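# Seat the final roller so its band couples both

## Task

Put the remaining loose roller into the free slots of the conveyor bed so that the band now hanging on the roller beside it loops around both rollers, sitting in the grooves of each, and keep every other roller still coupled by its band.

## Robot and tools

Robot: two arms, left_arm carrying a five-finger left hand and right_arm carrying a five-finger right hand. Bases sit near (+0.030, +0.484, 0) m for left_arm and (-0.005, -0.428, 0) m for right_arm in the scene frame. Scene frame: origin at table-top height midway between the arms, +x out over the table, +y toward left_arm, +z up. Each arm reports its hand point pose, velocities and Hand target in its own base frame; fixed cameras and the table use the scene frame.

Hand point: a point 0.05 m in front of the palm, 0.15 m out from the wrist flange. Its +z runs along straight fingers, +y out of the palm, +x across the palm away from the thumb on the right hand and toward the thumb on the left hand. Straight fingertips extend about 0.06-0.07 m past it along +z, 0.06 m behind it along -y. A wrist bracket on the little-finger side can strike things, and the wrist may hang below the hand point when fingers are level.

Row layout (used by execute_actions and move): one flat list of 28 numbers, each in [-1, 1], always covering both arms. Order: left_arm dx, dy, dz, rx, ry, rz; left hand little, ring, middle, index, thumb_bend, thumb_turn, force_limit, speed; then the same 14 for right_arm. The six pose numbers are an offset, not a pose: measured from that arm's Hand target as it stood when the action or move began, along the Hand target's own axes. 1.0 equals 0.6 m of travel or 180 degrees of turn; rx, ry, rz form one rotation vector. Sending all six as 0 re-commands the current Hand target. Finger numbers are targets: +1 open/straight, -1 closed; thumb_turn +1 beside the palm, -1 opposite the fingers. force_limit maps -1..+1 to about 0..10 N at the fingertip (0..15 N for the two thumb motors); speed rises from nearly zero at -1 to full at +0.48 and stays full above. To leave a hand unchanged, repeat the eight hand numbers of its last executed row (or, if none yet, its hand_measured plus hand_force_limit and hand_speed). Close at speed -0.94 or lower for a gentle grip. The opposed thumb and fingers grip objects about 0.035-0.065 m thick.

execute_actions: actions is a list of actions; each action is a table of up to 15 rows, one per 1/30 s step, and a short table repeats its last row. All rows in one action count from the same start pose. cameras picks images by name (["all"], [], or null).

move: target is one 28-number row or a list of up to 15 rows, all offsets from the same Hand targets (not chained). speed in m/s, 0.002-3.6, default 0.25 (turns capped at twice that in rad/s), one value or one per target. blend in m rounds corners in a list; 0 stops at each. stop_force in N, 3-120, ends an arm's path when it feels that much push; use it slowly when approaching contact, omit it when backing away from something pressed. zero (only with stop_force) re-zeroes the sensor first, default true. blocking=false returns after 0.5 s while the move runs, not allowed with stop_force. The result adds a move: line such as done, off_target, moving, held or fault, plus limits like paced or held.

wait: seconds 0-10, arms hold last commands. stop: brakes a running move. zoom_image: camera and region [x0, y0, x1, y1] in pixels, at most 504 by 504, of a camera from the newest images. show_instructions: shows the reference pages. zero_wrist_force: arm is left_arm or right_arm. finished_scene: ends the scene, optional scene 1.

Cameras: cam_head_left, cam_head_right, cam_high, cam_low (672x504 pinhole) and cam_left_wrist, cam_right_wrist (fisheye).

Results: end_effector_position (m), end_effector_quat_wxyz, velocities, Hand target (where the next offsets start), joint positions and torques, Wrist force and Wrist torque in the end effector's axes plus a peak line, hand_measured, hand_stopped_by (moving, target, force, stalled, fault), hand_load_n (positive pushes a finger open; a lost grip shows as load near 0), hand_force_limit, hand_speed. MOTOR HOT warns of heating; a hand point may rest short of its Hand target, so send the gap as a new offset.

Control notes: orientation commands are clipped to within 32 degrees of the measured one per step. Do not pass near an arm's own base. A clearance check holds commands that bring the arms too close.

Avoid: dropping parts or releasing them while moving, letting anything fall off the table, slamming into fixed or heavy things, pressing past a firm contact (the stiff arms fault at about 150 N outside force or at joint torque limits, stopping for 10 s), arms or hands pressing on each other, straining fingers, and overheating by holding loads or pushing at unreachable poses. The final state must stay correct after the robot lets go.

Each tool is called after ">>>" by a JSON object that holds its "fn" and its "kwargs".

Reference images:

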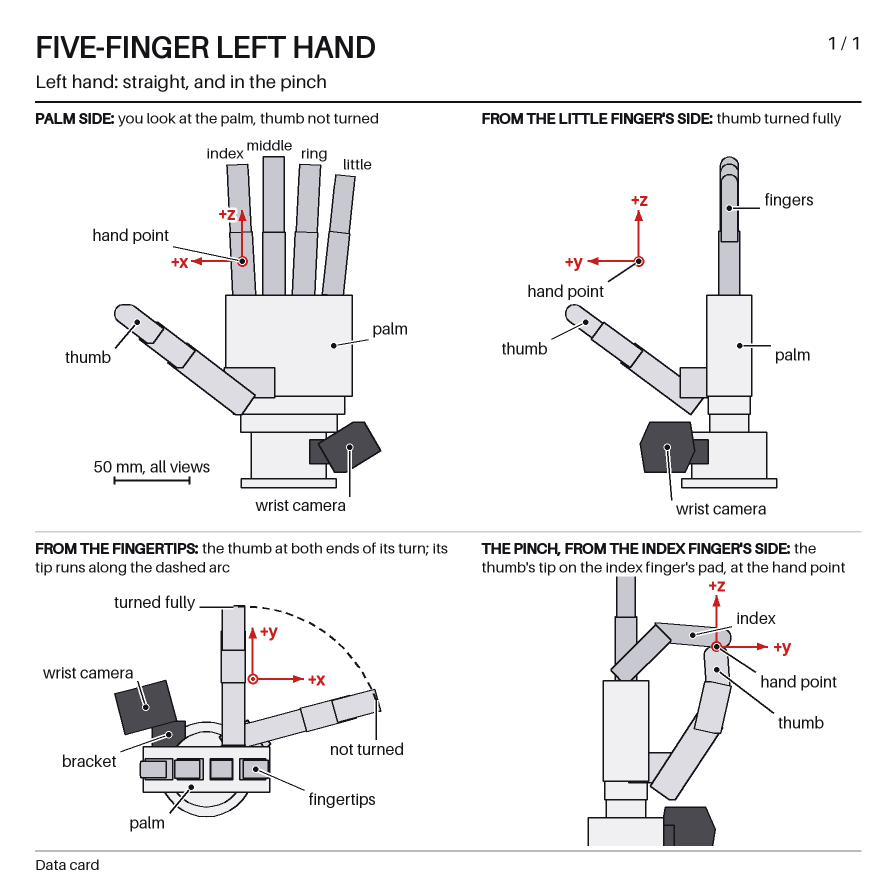

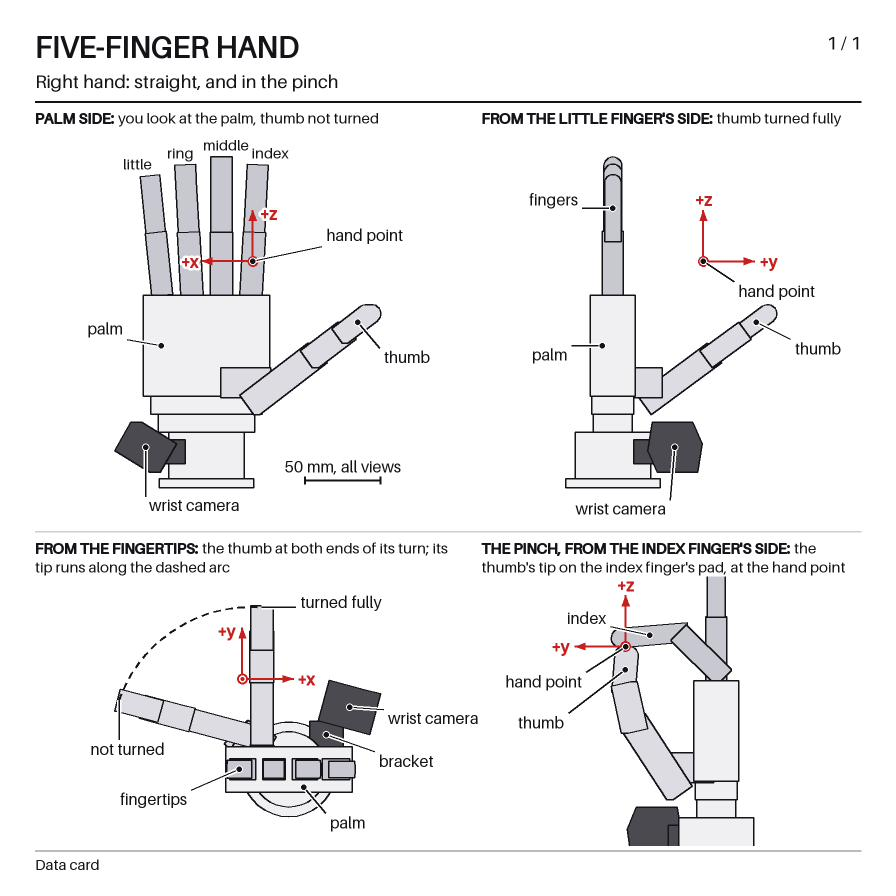

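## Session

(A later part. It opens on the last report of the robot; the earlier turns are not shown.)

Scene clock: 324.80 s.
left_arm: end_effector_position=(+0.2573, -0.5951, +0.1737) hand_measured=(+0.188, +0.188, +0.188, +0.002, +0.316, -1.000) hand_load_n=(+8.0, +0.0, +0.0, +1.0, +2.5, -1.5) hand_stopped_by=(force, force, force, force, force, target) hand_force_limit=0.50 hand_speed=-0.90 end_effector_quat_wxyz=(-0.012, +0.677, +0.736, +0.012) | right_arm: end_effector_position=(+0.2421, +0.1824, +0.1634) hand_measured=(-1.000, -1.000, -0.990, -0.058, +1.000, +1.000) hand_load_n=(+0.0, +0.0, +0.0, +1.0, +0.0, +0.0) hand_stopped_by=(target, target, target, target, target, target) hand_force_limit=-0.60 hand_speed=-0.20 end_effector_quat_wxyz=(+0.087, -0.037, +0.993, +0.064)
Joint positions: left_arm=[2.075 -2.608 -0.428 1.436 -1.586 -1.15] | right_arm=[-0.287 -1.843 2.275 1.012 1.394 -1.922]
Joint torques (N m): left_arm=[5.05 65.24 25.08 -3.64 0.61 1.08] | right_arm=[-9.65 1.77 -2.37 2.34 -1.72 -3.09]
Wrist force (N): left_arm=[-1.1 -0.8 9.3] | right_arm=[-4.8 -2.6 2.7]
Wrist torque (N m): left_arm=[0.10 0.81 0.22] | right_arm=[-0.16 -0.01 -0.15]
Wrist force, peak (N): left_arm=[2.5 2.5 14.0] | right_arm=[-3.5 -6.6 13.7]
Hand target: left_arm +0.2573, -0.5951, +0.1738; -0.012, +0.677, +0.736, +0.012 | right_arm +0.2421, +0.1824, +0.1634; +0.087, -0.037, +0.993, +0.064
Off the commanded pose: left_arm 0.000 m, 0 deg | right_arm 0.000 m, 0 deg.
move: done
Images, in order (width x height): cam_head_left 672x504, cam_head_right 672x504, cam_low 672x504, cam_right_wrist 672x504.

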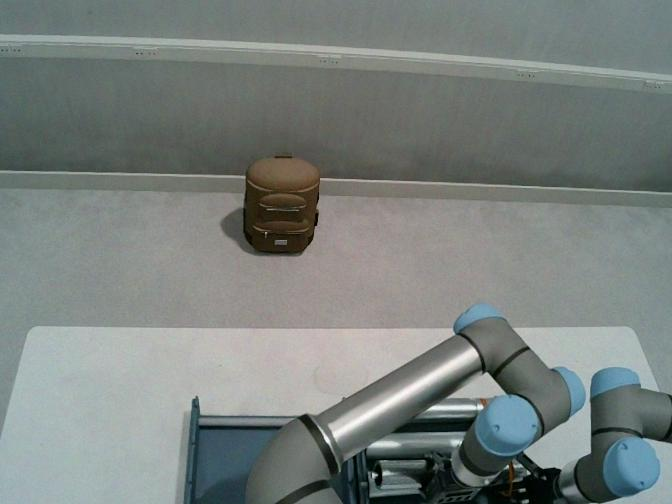

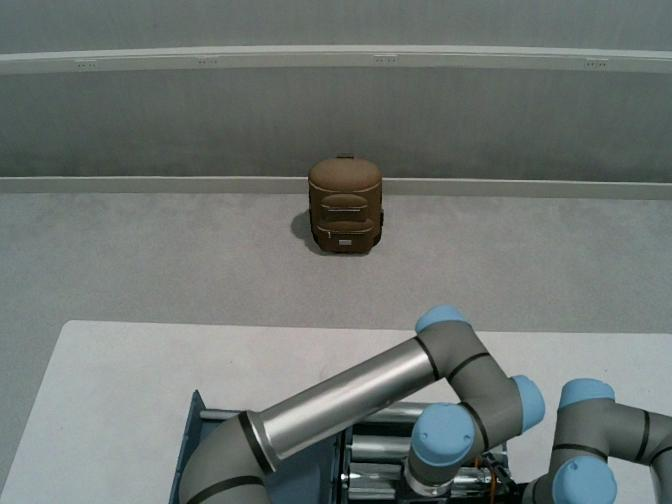

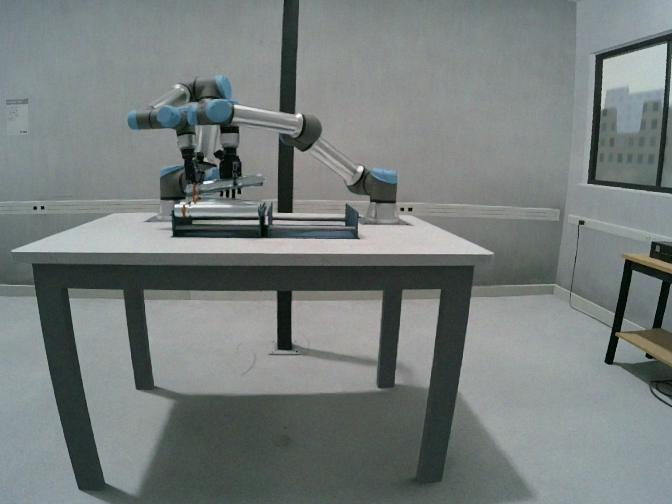

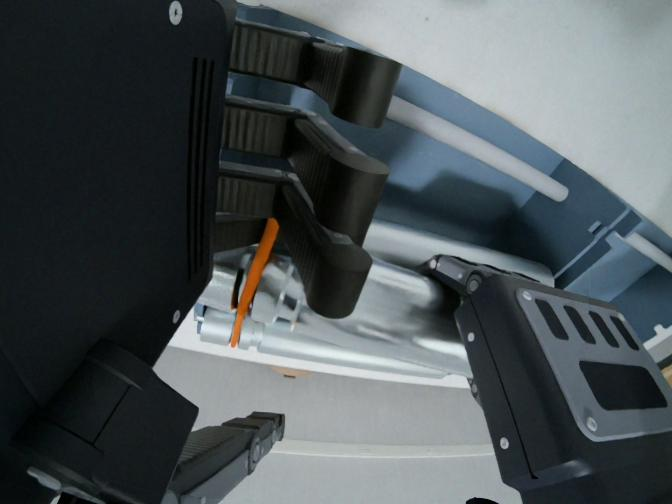

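>>> {"fn": "move", "kwargs": {"target": [0,0,0,0,0,0,-0.6,-0.6,-0.6,-0.96,-0.9,-1,0.5,-0.9,0.0009,-0.0148,-0.0021,0,0,0,-1,-1,-0.99,-0.05,1,1,-0.6,-0.2], "speed": 0.03, "cameras": ["cam_head_left","cam_head_right","cam_low","cam_right_wrist"]}}

>>> {"fn": "zoom_image", "kwargs": {"camera": "cam_head_right", "region": [465, 444, 525, 504]}}

>>> {"fn": "zoom_image", "kwargs": {"camera": "cam_head_left", "region": [480, 434, 540, 494]}}

>>> {"fn": "zoom_image", "kwargs": {"camera": "cam_right_wrist", "region": [180, 200, 460, 410]}}

Scene clock: 326.03 s.
left_arm: end_effector_position=(+0.2573, -0.5951, +0.1738) hand_measured=(+0.188, +0.188, +0.188, +0.002, +0.316, -1.000) hand_load_n=(+8.5, +0.0, +0.5, +1.0, +3.0, -2.0) hand_stopped_by=(force, force, force, force, force, target) hand_force_limit=0.50 hand_speed=-0.90 end_effector_quat_wxyz=(-0.012, +0.677, +0.736, +0.012) | right_arm: end_effector_position=(+0.2421, +0.1734, +0.1635) hand_measured=(-1.000, -1.000, -0.990, -0.058, +1.000, +1.000) hand_load_n=(+0.0, +0.0, +0.0, +1.0, +0.0, +0.0) hand_stopped_by=(target, target, target, target, target, target) hand_force_limit=-0.60 hand_speed=-0.20 end_effector_quat_wxyz=(+0.087, -0.037, +0.993, +0.064)
Joint positions: left_arm=[2.075 -2.608 -0.428 1.436 -1.586 -1.15] | right_arm=[-0.347 -1.856 2.287 1.025 1.387 -1.983]
Joint torques (N m): left_arm=[-1.89 67 20.85 -1.57 0.09 0.15] | right_arm=[-9.15 -11.62 -1.62 4.85 -1.46 -2.86]
Wrist force (N): left_arm=[-1.6 -1.0 8.6] | right_arm=[-4.6 -1.8 3.1]
Wrist torque (N m): left_arm=[0.13 0.75 0.23] | right_arm=[-0.20 -0.05 -0.13]
Wrist force, peak (N): left_arm=[-1.1 -0.7 9.3] | right_arm=[-4.8 -2.9 2.9]
Hand target: left_arm +0.2573, -0.5951, +0.1738; -0.012, +0.677, +0.736, +0.012 | right_arm +0.2421, +0.1734, +0.1635; +0.087, -0.037, +0.993, +0.064
Off the commanded pose: left_arm 0.000 m, 0 deg | right_arm 0.000 m, 0 deg.
move: done
Images, in order (width x height): cam_head_left 672x504, cam_head_right 672x504, cam_low 672x504, cam_right_wrist 672x504.

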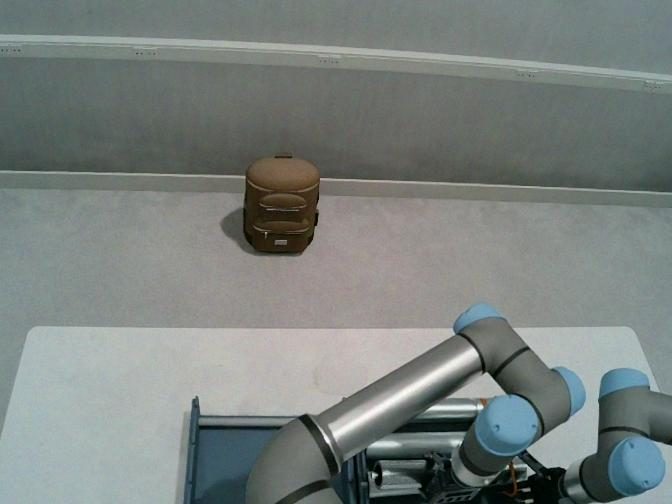

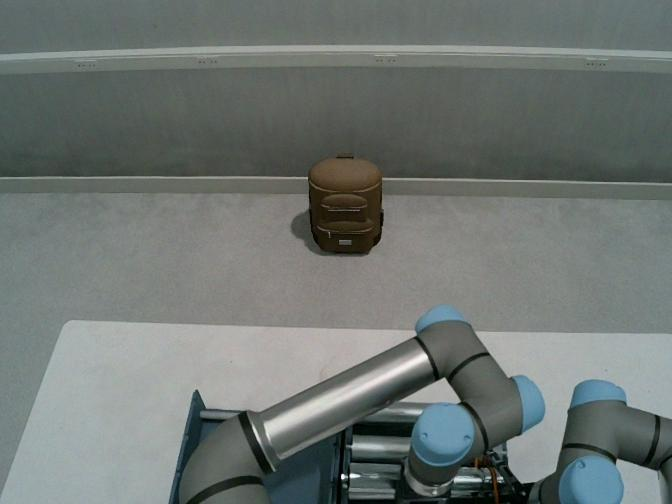

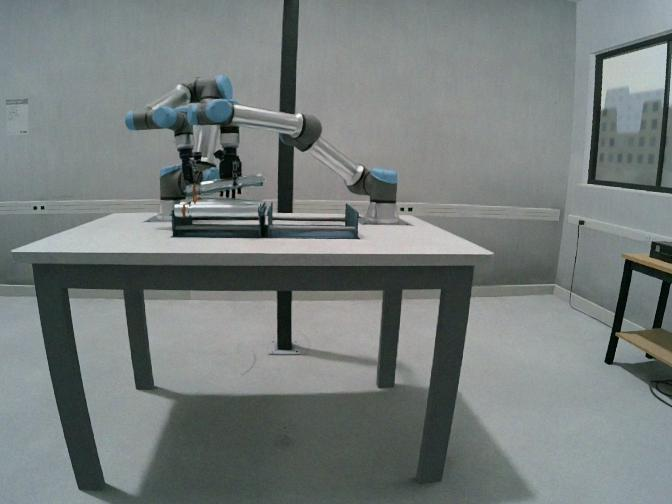

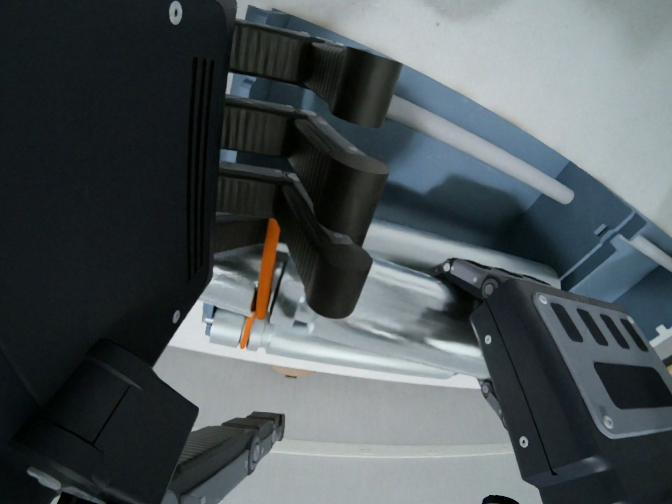

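Scaled by 8.400 from the camera's 672x504 image, which has a finer 960x720 frame.

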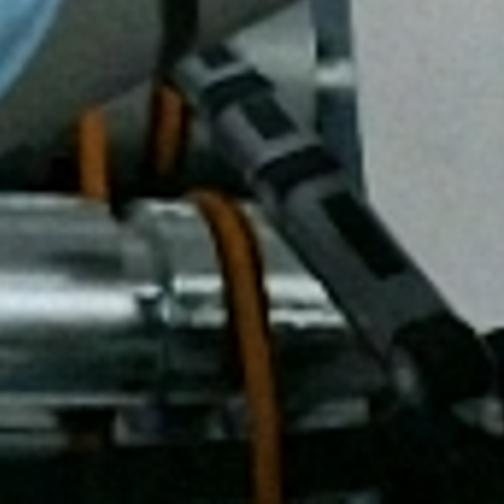

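Scaled by 8.400 from the camera's 672x504 image, which has a finer 960x720 frame.

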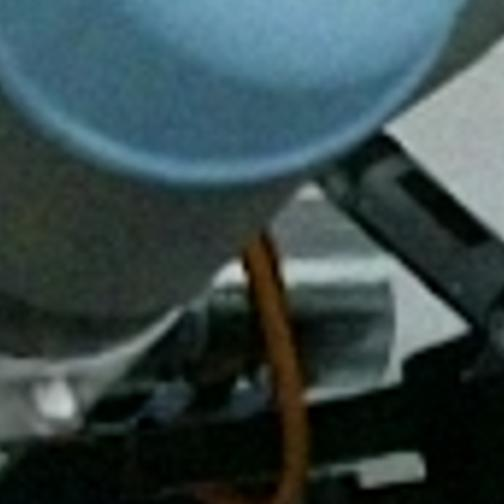

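Scaled by 1.800 from the camera's 672x504 image, which has a finer 960x720 frame.

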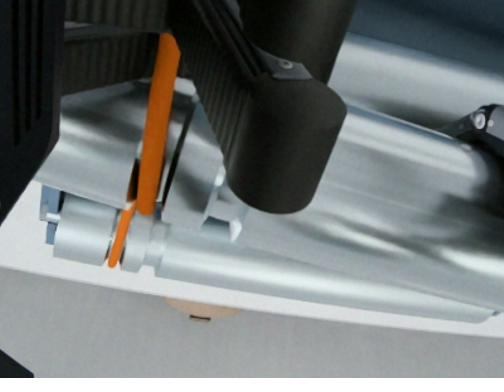

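>>> {"fn": "move", "kwargs": {"target": [0,0,0,0,0,0,-0.6,-0.6,-0.6,-0.96,-0.9,-1,0.5,-0.9,0.0014,-0.0165,-0.0023,0,0,0,-1,-1,-0.99,-0.05,1,1,-0.6,-0.2], "speed": 0.03, "cameras": ["cam_head_left","cam_head_right","cam_low","cam_right_wrist"]}}

>>> {"fn": "zoom_image", "kwargs": {"camera": "cam_head_right", "region": [465, 444, 525, 504]}}

>>> {"fn": "zoom_image", "kwargs": {"camera": "cam_head_left", "region": [480, 434, 540, 494]}}

>>> {"fn": "zoom_image", "kwargs": {"camera": "cam_right_wrist", "region": [180, 200, 460, 410]}}

Scene clock: 327.30 s.
left_arm: end_effector_position=(+0.2573, -0.5951, +0.1738) hand_measured=(+0.188, +0.188, +0.188, +0.002, +0.316, -1.000) hand_load_n=(+9.5, +0.0, +0.5, +0.5, +3.5, -1.5) hand_stopped_by=(force, force, force, force, force, target) hand_force_limit=0.50 hand_speed=-0.90 end_effector_quat_wxyz=(-0.012, +0.677, +0.736, +0.012) | right_arm: end_effector_position=(+0.2419, +0.1634, +0.1635) hand_measured=(-1.000, -1.000, -0.990, -0.058, +1.000, +1.000) hand_load_n=(+0.0, +0.0, +0.0, +0.5, +0.0, +0.0) hand_stopped_by=(target, target, target, target, target, target) hand_force_limit=-0.60 hand_speed=-0.20 end_effector_quat_wxyz=(+0.087, -0.037, +0.993, +0.064)
Joint positions: left_arm=[2.075 -2.608 -0.428 1.436 -1.586 -1.15] | right_arm=[-0.417 -1.871 2.3 1.039 1.379 -2.053]
Joint torques (N m): left_arm=[-8.27 67.48 18.53 -1.57 -0.3 -0.99] | right_arm=[-9.11 -11.23 -2.61 4.86 -0.82 -2.94]
Wrist force (N): left_arm=[-3.1 -1.4 9.3] | right_arm=[-5.9 0.6 3.5]
Wrist torque (N m): left_arm=[0.12 0.89 0.27] | right_arm=[-0.16 -0.05 -0.15]
Wrist force, peak (N): left_arm=[-3.1 -1.5 9.4] | right_arm=[-6.2 0.8 3.5]
Hand target: left_arm +0.2573, -0.5951, +0.1738; -0.012, +0.677, +0.736, +0.012 | right_arm +0.2419, +0.1634, +0.1635; +0.087, -0.037, +0.993, +0.064
Off the commanded pose: left_arm 0.000 m, 0 deg | right_arm 0.000 m, 0 deg.
move: done
Images, in order (width x height): cam_head_left 672x504, cam_head_right 672x504, cam_low 672x504, cam_right_wrist 672x504.

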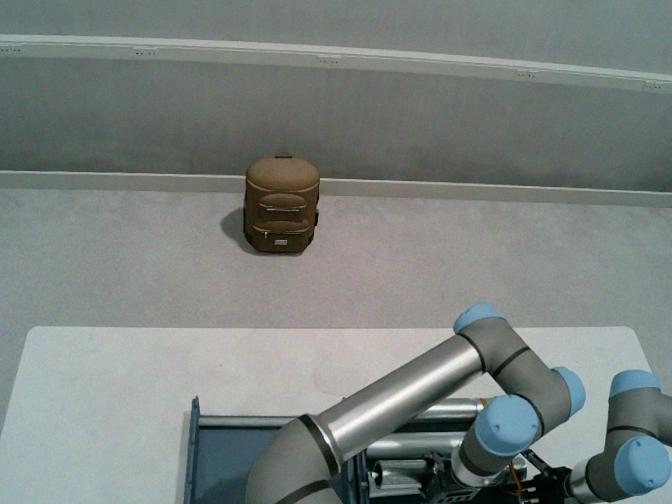

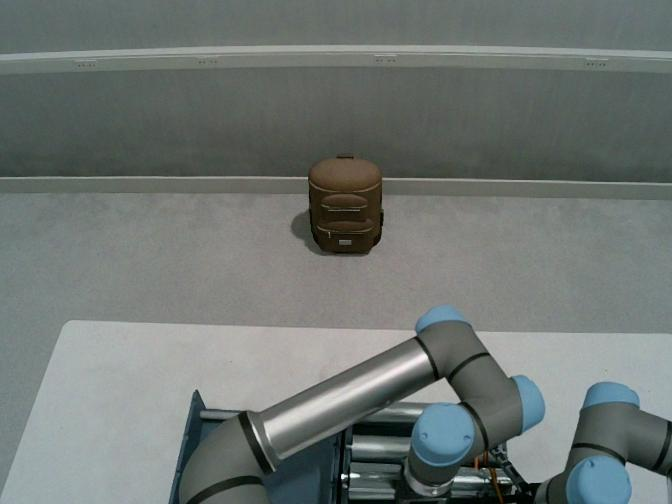

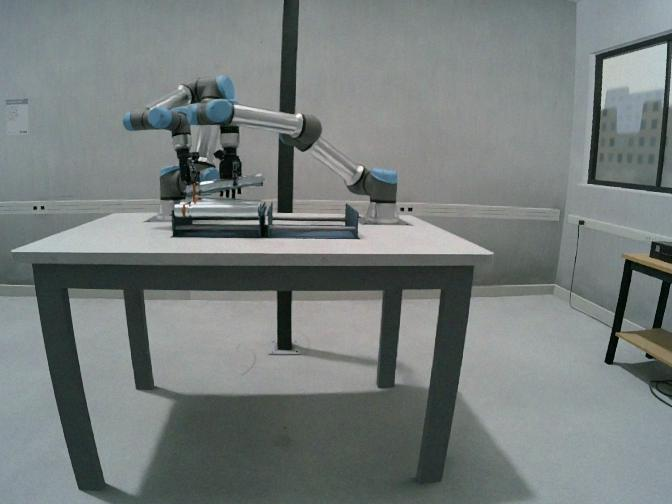

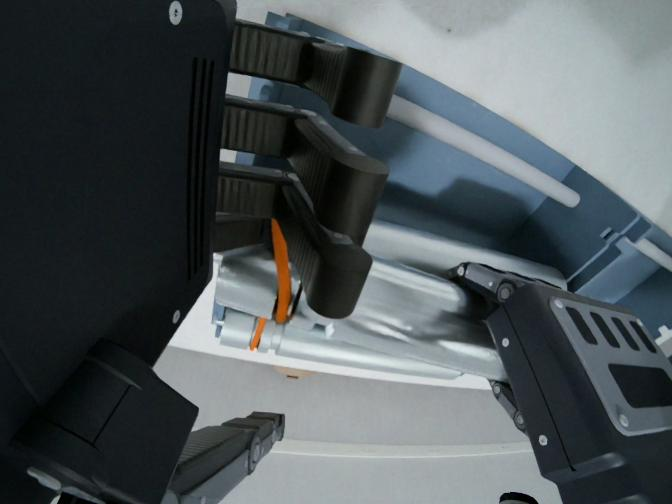

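Scaled by 8.400 from the camera's 672x504 image, which has a finer 960x720 frame.

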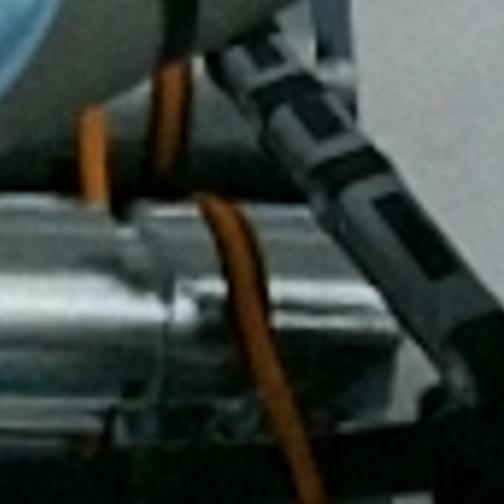

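Scaled by 8.400 from the camera's 672x504 image, which has a finer 960x720 frame.

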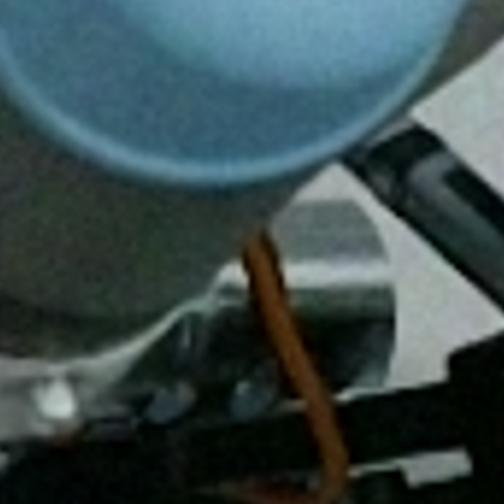

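Scaled by 1.800 from the camera's 672x504 image, which has a finer 960x720 frame.

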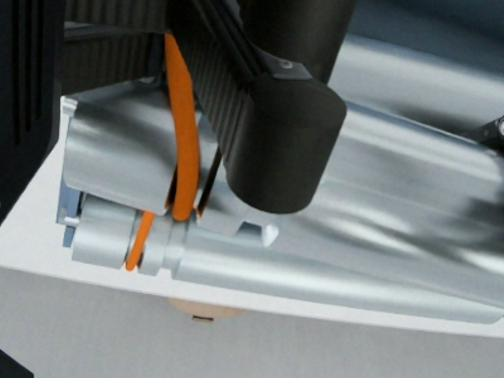

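>>> {"fn": "move", "kwargs": {"target": [[0,0,0,0,0,0,-0.6,-0.6,-0.6,-0.96,-0.9,-1,0.5,-0.9,0.0070,-0.0029,0.0253,0,0,0,-1,-1,-0.99,-0.05,1,1,-0.6,-0.2],[0,0,0,0,0,0,-0.6,-0.6,-0.6,-0.96,-0.9,-1,0.5,-0.9,0.0040,-0.0061,0.0459,0,0,0,-1,-1,-0.99,-0.05,1,1,-0.6,-0.2],[0,0,0,0,0,0,-0.6,-0.6,-0.6,-0.96,-0.9,-1,0.5,-0.9,-0.0031,-0.0090,0.0622,0,0,0,-1,-1,-0.99,-0.05,1,1,-0.6,-0.2]], "speed": 0.03, "blend": 0.003, "cameras": ["cam_head_left","cam_head_right","cam_low","cam_right_wrist"]}}

>>> {"fn": "zoom_image", "kwargs": {"camera": "cam_head_right", "region": [465, 444, 525, 504]}}

>>> {"fn": "zoom_image", "kwargs": {"camera": "cam_head_left", "region": [480, 434, 540, 494]}}

>>> {"fn": "zoom_image", "kwargs": {"camera": "cam_right_wrist", "region": [180, 200, 460, 410]}}

Scene clock: 329.53 s.
left_arm: end_effector_position=(+0.2573, -0.5951, +0.1738) hand_measured=(+0.188, +0.188, +0.188, +0.002, +0.316, -1.000) hand_load_n=(+3.5, +0.0, +0.0, +2.5, +1.5, +1.0) hand_stopped_by=(force, force, force, force, force, target) hand_force_limit=0.50 hand_speed=-0.90 end_effector_quat_wxyz=(-0.012, +0.677, +0.736, +0.012) | right_arm: end_effector_position=(+0.2504, +0.1632, +0.1267) hand_measured=(-1.000, -1.000, -0.990, -0.058, +1.000, +1.000) hand_load_n=(+0.0, +0.0, +0.5, +0.0, +0.0, +0.5) hand_stopped_by=(target, target, target, target, target, target) hand_force_limit=-0.60 hand_speed=-0.20 end_effector_quat_wxyz=(+0.087, -0.037, +0.993, +0.064)
Joint positions: left_arm=[2.075 -2.608 -0.428 1.436 -1.586 -1.15] | right_arm=[-0.394 -1.784 2.346 0.902 1.381 -2.03]
Joint torques (N m): left_arm=[-9.34 65.57 12.27 -1.47 -1.39 -1.7] | right_arm=[9.85 0.41 -29.22 1.34 0.42 2.16]
Wrist force (N): left_arm=[2.7 1.8 6.7] | right_arm=[-0.1 -7.2 1.1]
Wrist torque (N m): left_arm=[0.20 0.44 -0.04] | right_arm=[-0.38 -0.09 -0.06]
Wrist force, peak (N): left_arm=[-2.8 -2.2 10.3] | right_arm=[0.1 -7.5 0.8]
Hand target: left_arm +0.2573, -0.5951, +0.1738; -0.012, +0.677, +0.736, +0.012 | right_arm +0.2505, +0.1631, +0.1267; +0.087, -0.037, +0.993, +0.064
Off the commanded pose: left_arm 0.000 m, 0 deg | right_arm 0.000 m, 0 deg.
move: done
Images, in order (width x height): cam_head_left 672x504, cam_head_right 672x504, cam_low 672x504, cam_right_wrist 672x504.

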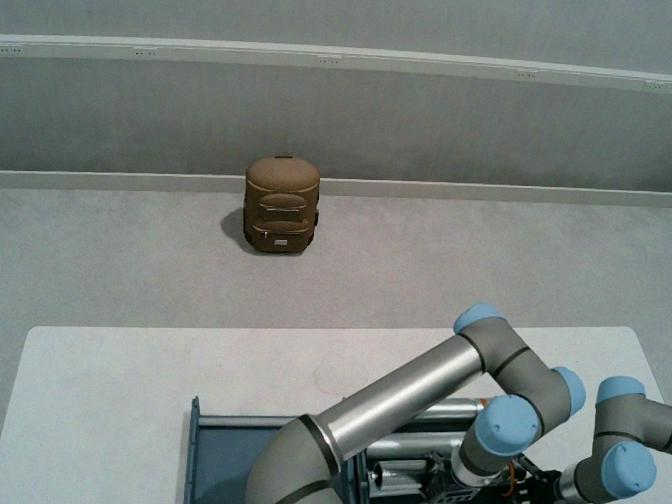

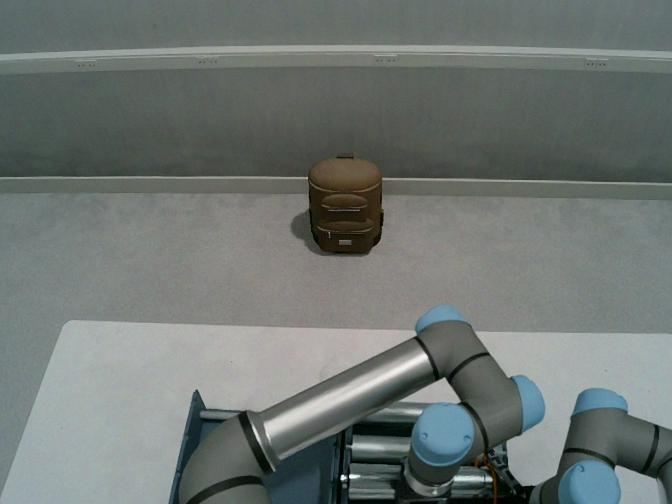

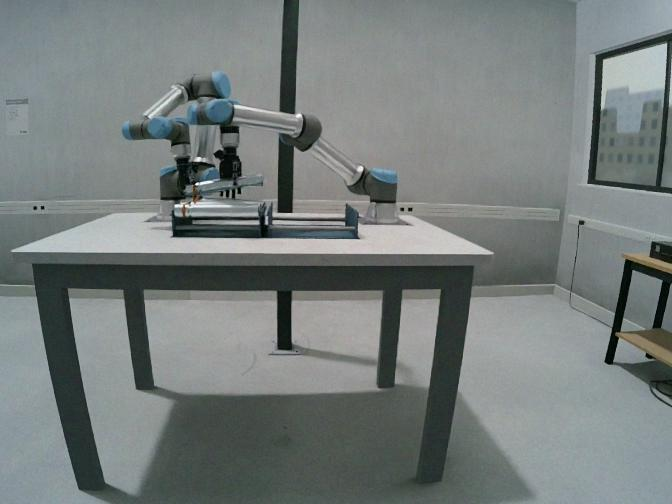

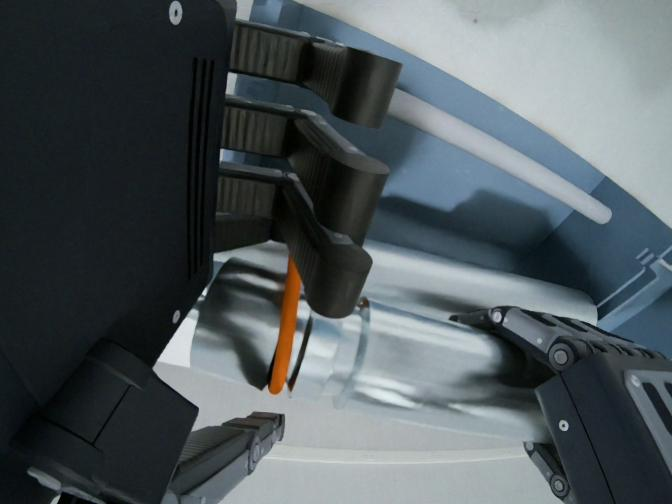

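Scaled by 8.400 from the camera's 672x504 image, which has a finer 960x720 frame.

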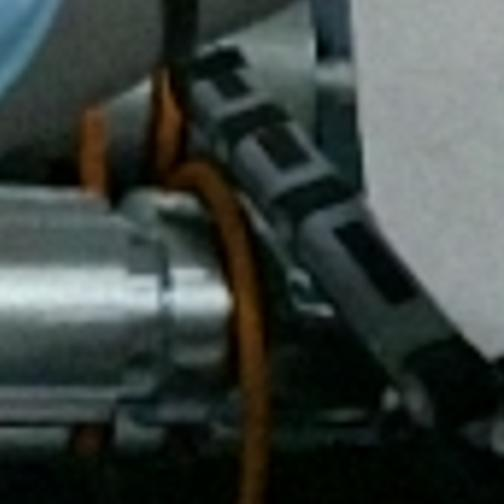

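Scaled by 8.400 from the camera's 672x504 image, which has a finer 960x720 frame.

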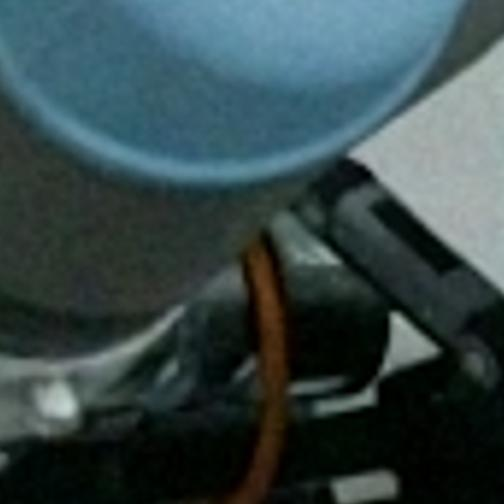

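Scaled by 1.800 from the camera's 672x504 image, which has a finer 960x720 frame.

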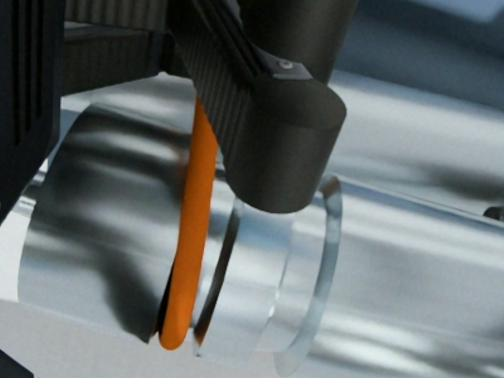

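>>> {"fn": "move", "kwargs": {"target": [0,0,0,0,0,0,-0.6,-0.6,-0.6,-0.96,-0.9,-1,0.5,-0.9,0.0029,-0.0329,-0.0046,0,0,0,-1,-1,-0.99,-0.05,1,1,-0.6,-0.2], "speed": 0.03, "cameras": ["cam_head_left","cam_head_right","cam_low","cam_right_wrist"]}}

>>> {"fn": "zoom_image", "kwargs": {"camera": "cam_head_right", "region": [465, 444, 525, 504]}}

>>> {"fn": "zoom_image", "kwargs": {"camera": "cam_head_left", "region": [480, 434, 540, 494]}}

>>> {"fn": "zoom_image", "kwargs": {"camera": "cam_right_wrist", "region": [180, 200, 460, 410]}}

Scene clock: 331.07 s.
left_arm: end_effector_position=(+0.2573, -0.5951, +0.1738) hand_measured=(+0.188, +0.188, +0.188, +0.002, +0.316, -1.000) hand_load_n=(+3.0, +0.0, +0.0, +2.5, +1.5, +0.5) hand_stopped_by=(force, force, force, force, force, target) hand_force_limit=0.50 hand_speed=-0.90 end_effector_quat_wxyz=(-0.012, +0.677, +0.736, +0.012) | right_arm: end_effector_position=(+0.2500, +0.1432, +0.1267) hand_measured=(-1.000, -1.000, -0.990, -0.058, +1.000, +1.000) hand_load_n=(+0.0, +0.5, +0.0, +0.0, +0.0, +0.0) hand_stopped_by=(target, target, target, target, target, target) hand_force_limit=-0.60 hand_speed=-0.20 end_effector_quat_wxyz=(+0.087, -0.037, +0.993, +0.064)
Joint positions: left_arm=[2.075 -2.608 -0.428 1.436 -1.586 -1.15] | right_arm=[-0.525 -1.804 2.368 0.926 1.369 -2.163]
Joint torques (N m): left_arm=[-8.04 59.17 11.82 -1.52 -1.56 0.52] | right_arm=[-7.98 -11.79 -2.19 4.05 -1.75 -2.99]
Wrist force (N): left_arm=[-1.6 1.3 6.4] | right_arm=[-0.9 -1.2 1.8]
Wrist torque (N m): left_arm=[0.18 0.36 -0.16] | right_arm=[-0.11 -0.11 0.03]
Wrist force, peak (N): left_arm=[3.0 1.5 6.7] | right_arm=[0.0 -7.3 0.8]
Hand target: left_arm +0.2573, -0.5951, +0.1738; -0.012, +0.677, +0.736, +0.012 | right_arm +0.2500, +0.1431, +0.1267; +0.087, -0.037, +0.993, +0.064
Off the commanded pose: left_arm 0.000 m, 0 deg | right_arm 0.000 m, 0 deg.
move: done
Images, in order (width x height): cam_head_left 672x504, cam_head_right 672x504, cam_low 672x504, cam_right_wrist 672x504.

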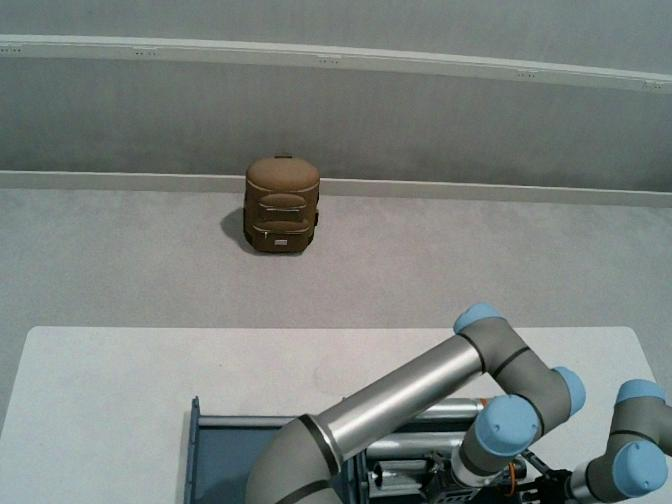

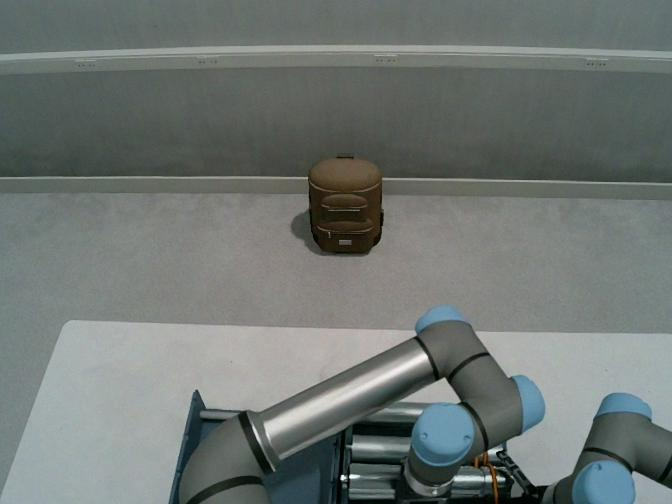

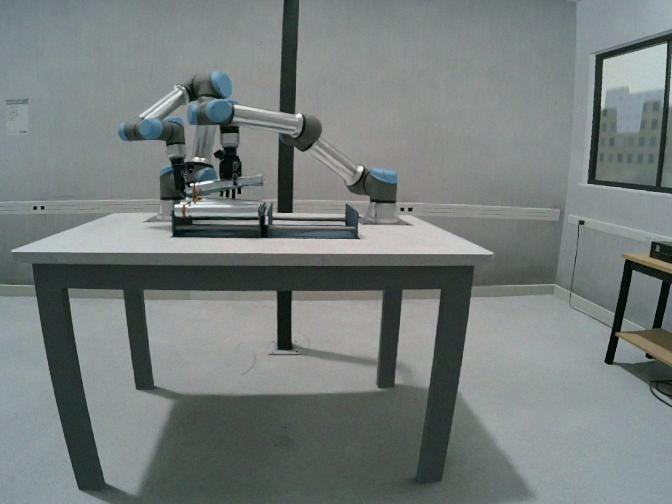

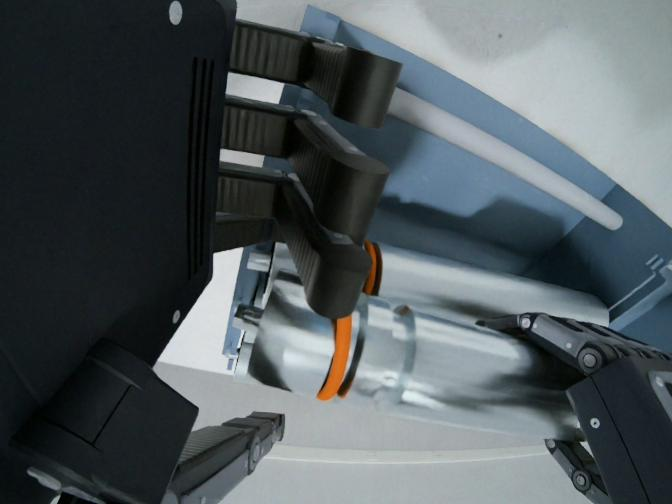

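Scaled by 8.400 from the camera's 672x504 image, which has a finer 960x720 frame.

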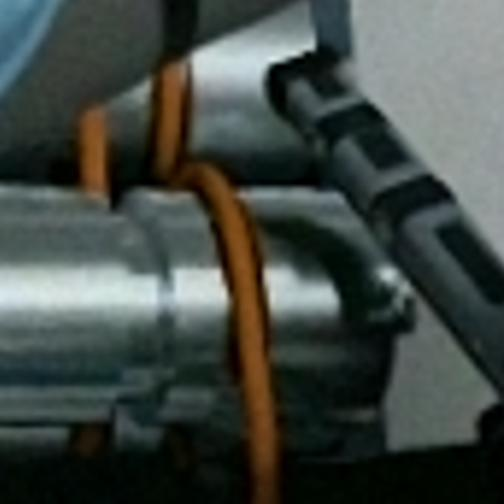

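Scaled by 8.400 from the camera's 672x504 image, which has a finer 960x720 frame.

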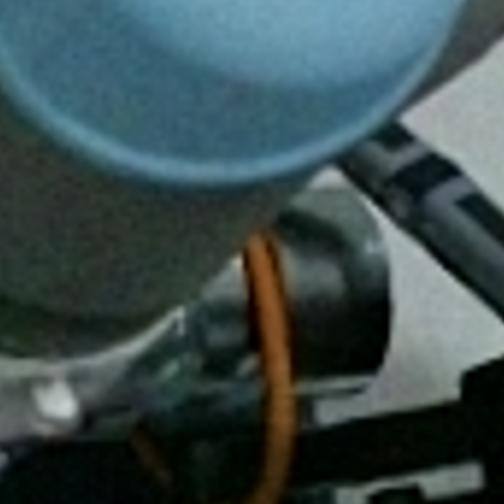

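Scaled by 1.800 from the camera's 672x504 image, which has a finer 960x720 frame.

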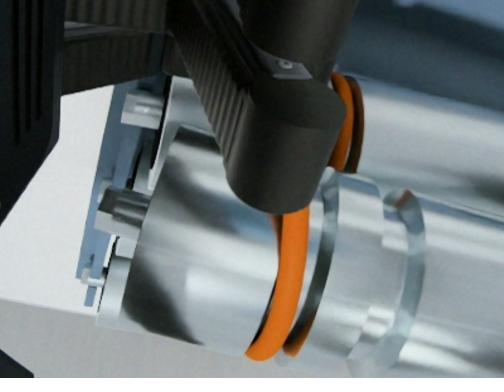

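>>> {"fn": "zoom_image", "kwargs": {"camera": "cam_right_wrist", "region": [310, 300, 420, 410]}}

Scaled by 4.582 from the camera's 672x504 image, which has a finer 960x720 frame.

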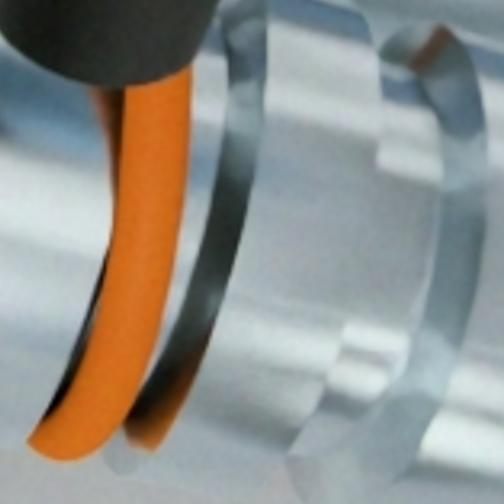

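>>> {"fn": "move", "kwargs": {"target": [-0.0125,-0.0009,-0.0004,0,0,0,-0.6,-0.6,-0.6,-0.96,-0.9,-1,0.5,-0.9,0,0,0,0,0,0,-1,-1,-0.99,-0.05,1,1,-0.6,-0.2], "speed": 0.03, "cameras": ["cam_head_right","cam_low","cam_right_wrist"]}}

>>> {"fn": "zoom_image", "kwargs": {"camera": "cam_right_wrist", "region": [240, 260, 420, 410]}}

Scene clock: 333.07 s.
left_arm: end_effector_position=(+0.2573, -0.6026, +0.1737) hand_measured=(+0.188, +0.188, +0.188, +0.002, +0.316, -1.000) hand_load_n=(+3.5, +0.0, +0.0, +2.5, +1.5, +0.0) hand_stopped_by=(force, force, force, force, force, target) hand_force_limit=0.50 hand_speed=-0.90 end_effector_quat_wxyz=(-0.012, +0.677, +0.736, +0.012) | right_arm: end_effector_position=(+0.2500, +0.1431, +0.1267) hand_measured=(-1.000, -1.000, -0.990, -0.058, +1.000, +1.000) hand_load_n=(+0.0, +0.0, +0.5, +0.0, +0.0, +0.0) hand_stopped_by=(target, target, target, target, target, target) hand_force_limit=-0.60 hand_speed=-0.20 end_effector_quat_wxyz=(+0.087, -0.037, +0.993, +0.064)
Joint positions: left_arm=[2.069 -2.654 -0.339 1.393 -1.586 -1.155] | right_arm=[-0.525 -1.804 2.368 0.926 1.369 -2.163]
Joint torques (N m): left_arm=[-13.05 43.66 32.88 -5.18 2.52 -2.13] | right_arm=[-9.52 -11.76 -1.61 4.08 -1.75 -2.89]
Wrist force (N): left_arm=[-0.5 1.7 6.8] | right_arm=[-1.0 -1.8 1.9]
Wrist torque (N m): left_arm=[0.19 0.35 -0.04] | right_arm=[-0.17 -0.06 0.00]
Wrist force, peak (N): left_arm=[-0.4 1.6 7.2] | right_arm=[-1.1 -1.8 2.0]
Hand target: left_arm +0.2573, -0.6026, +0.1738; -0.012, +0.677, +0.736, +0.012 | right_arm +0.2500, +0.1431, +0.1267; +0.087, -0.037, +0.993, +0.064
Off the commanded pose: left_arm 0.000 m, 0 deg | right_arm 0.000 m, 0 deg.
move: done
Images, in order (width x height): cam_head_right 672x504, cam_low 672x504, cam_right_wrist 672x504.

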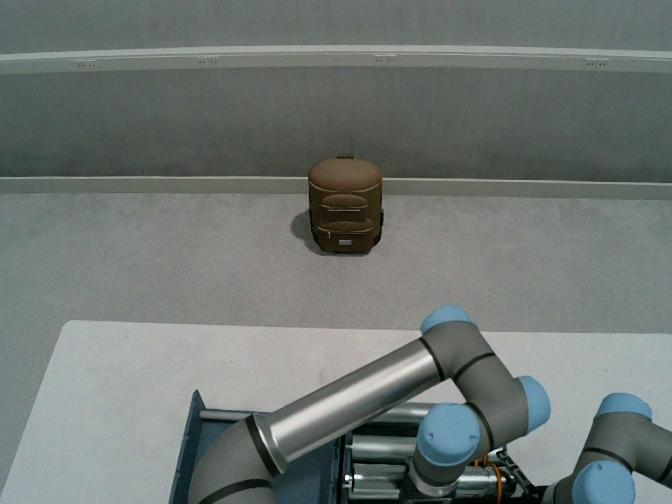

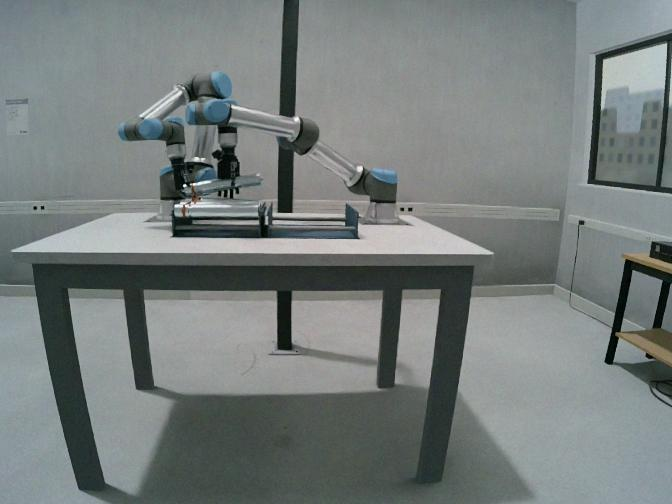

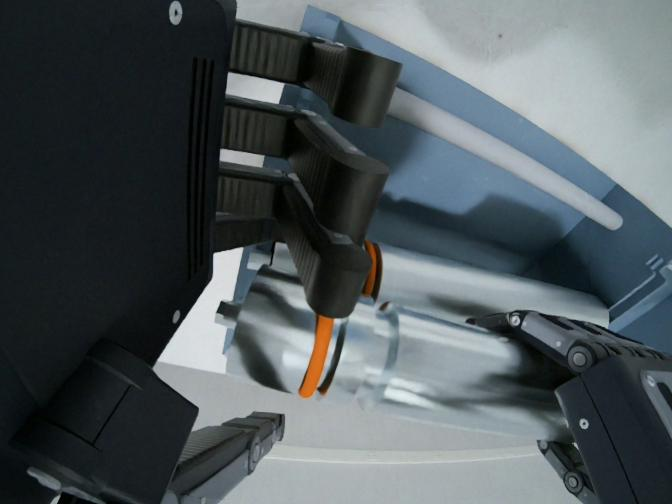

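Scaled by 2.800 from the camera's 672x504 image, which has a finer 960x720 frame.

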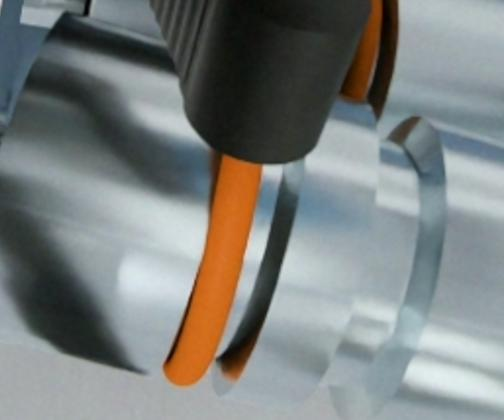

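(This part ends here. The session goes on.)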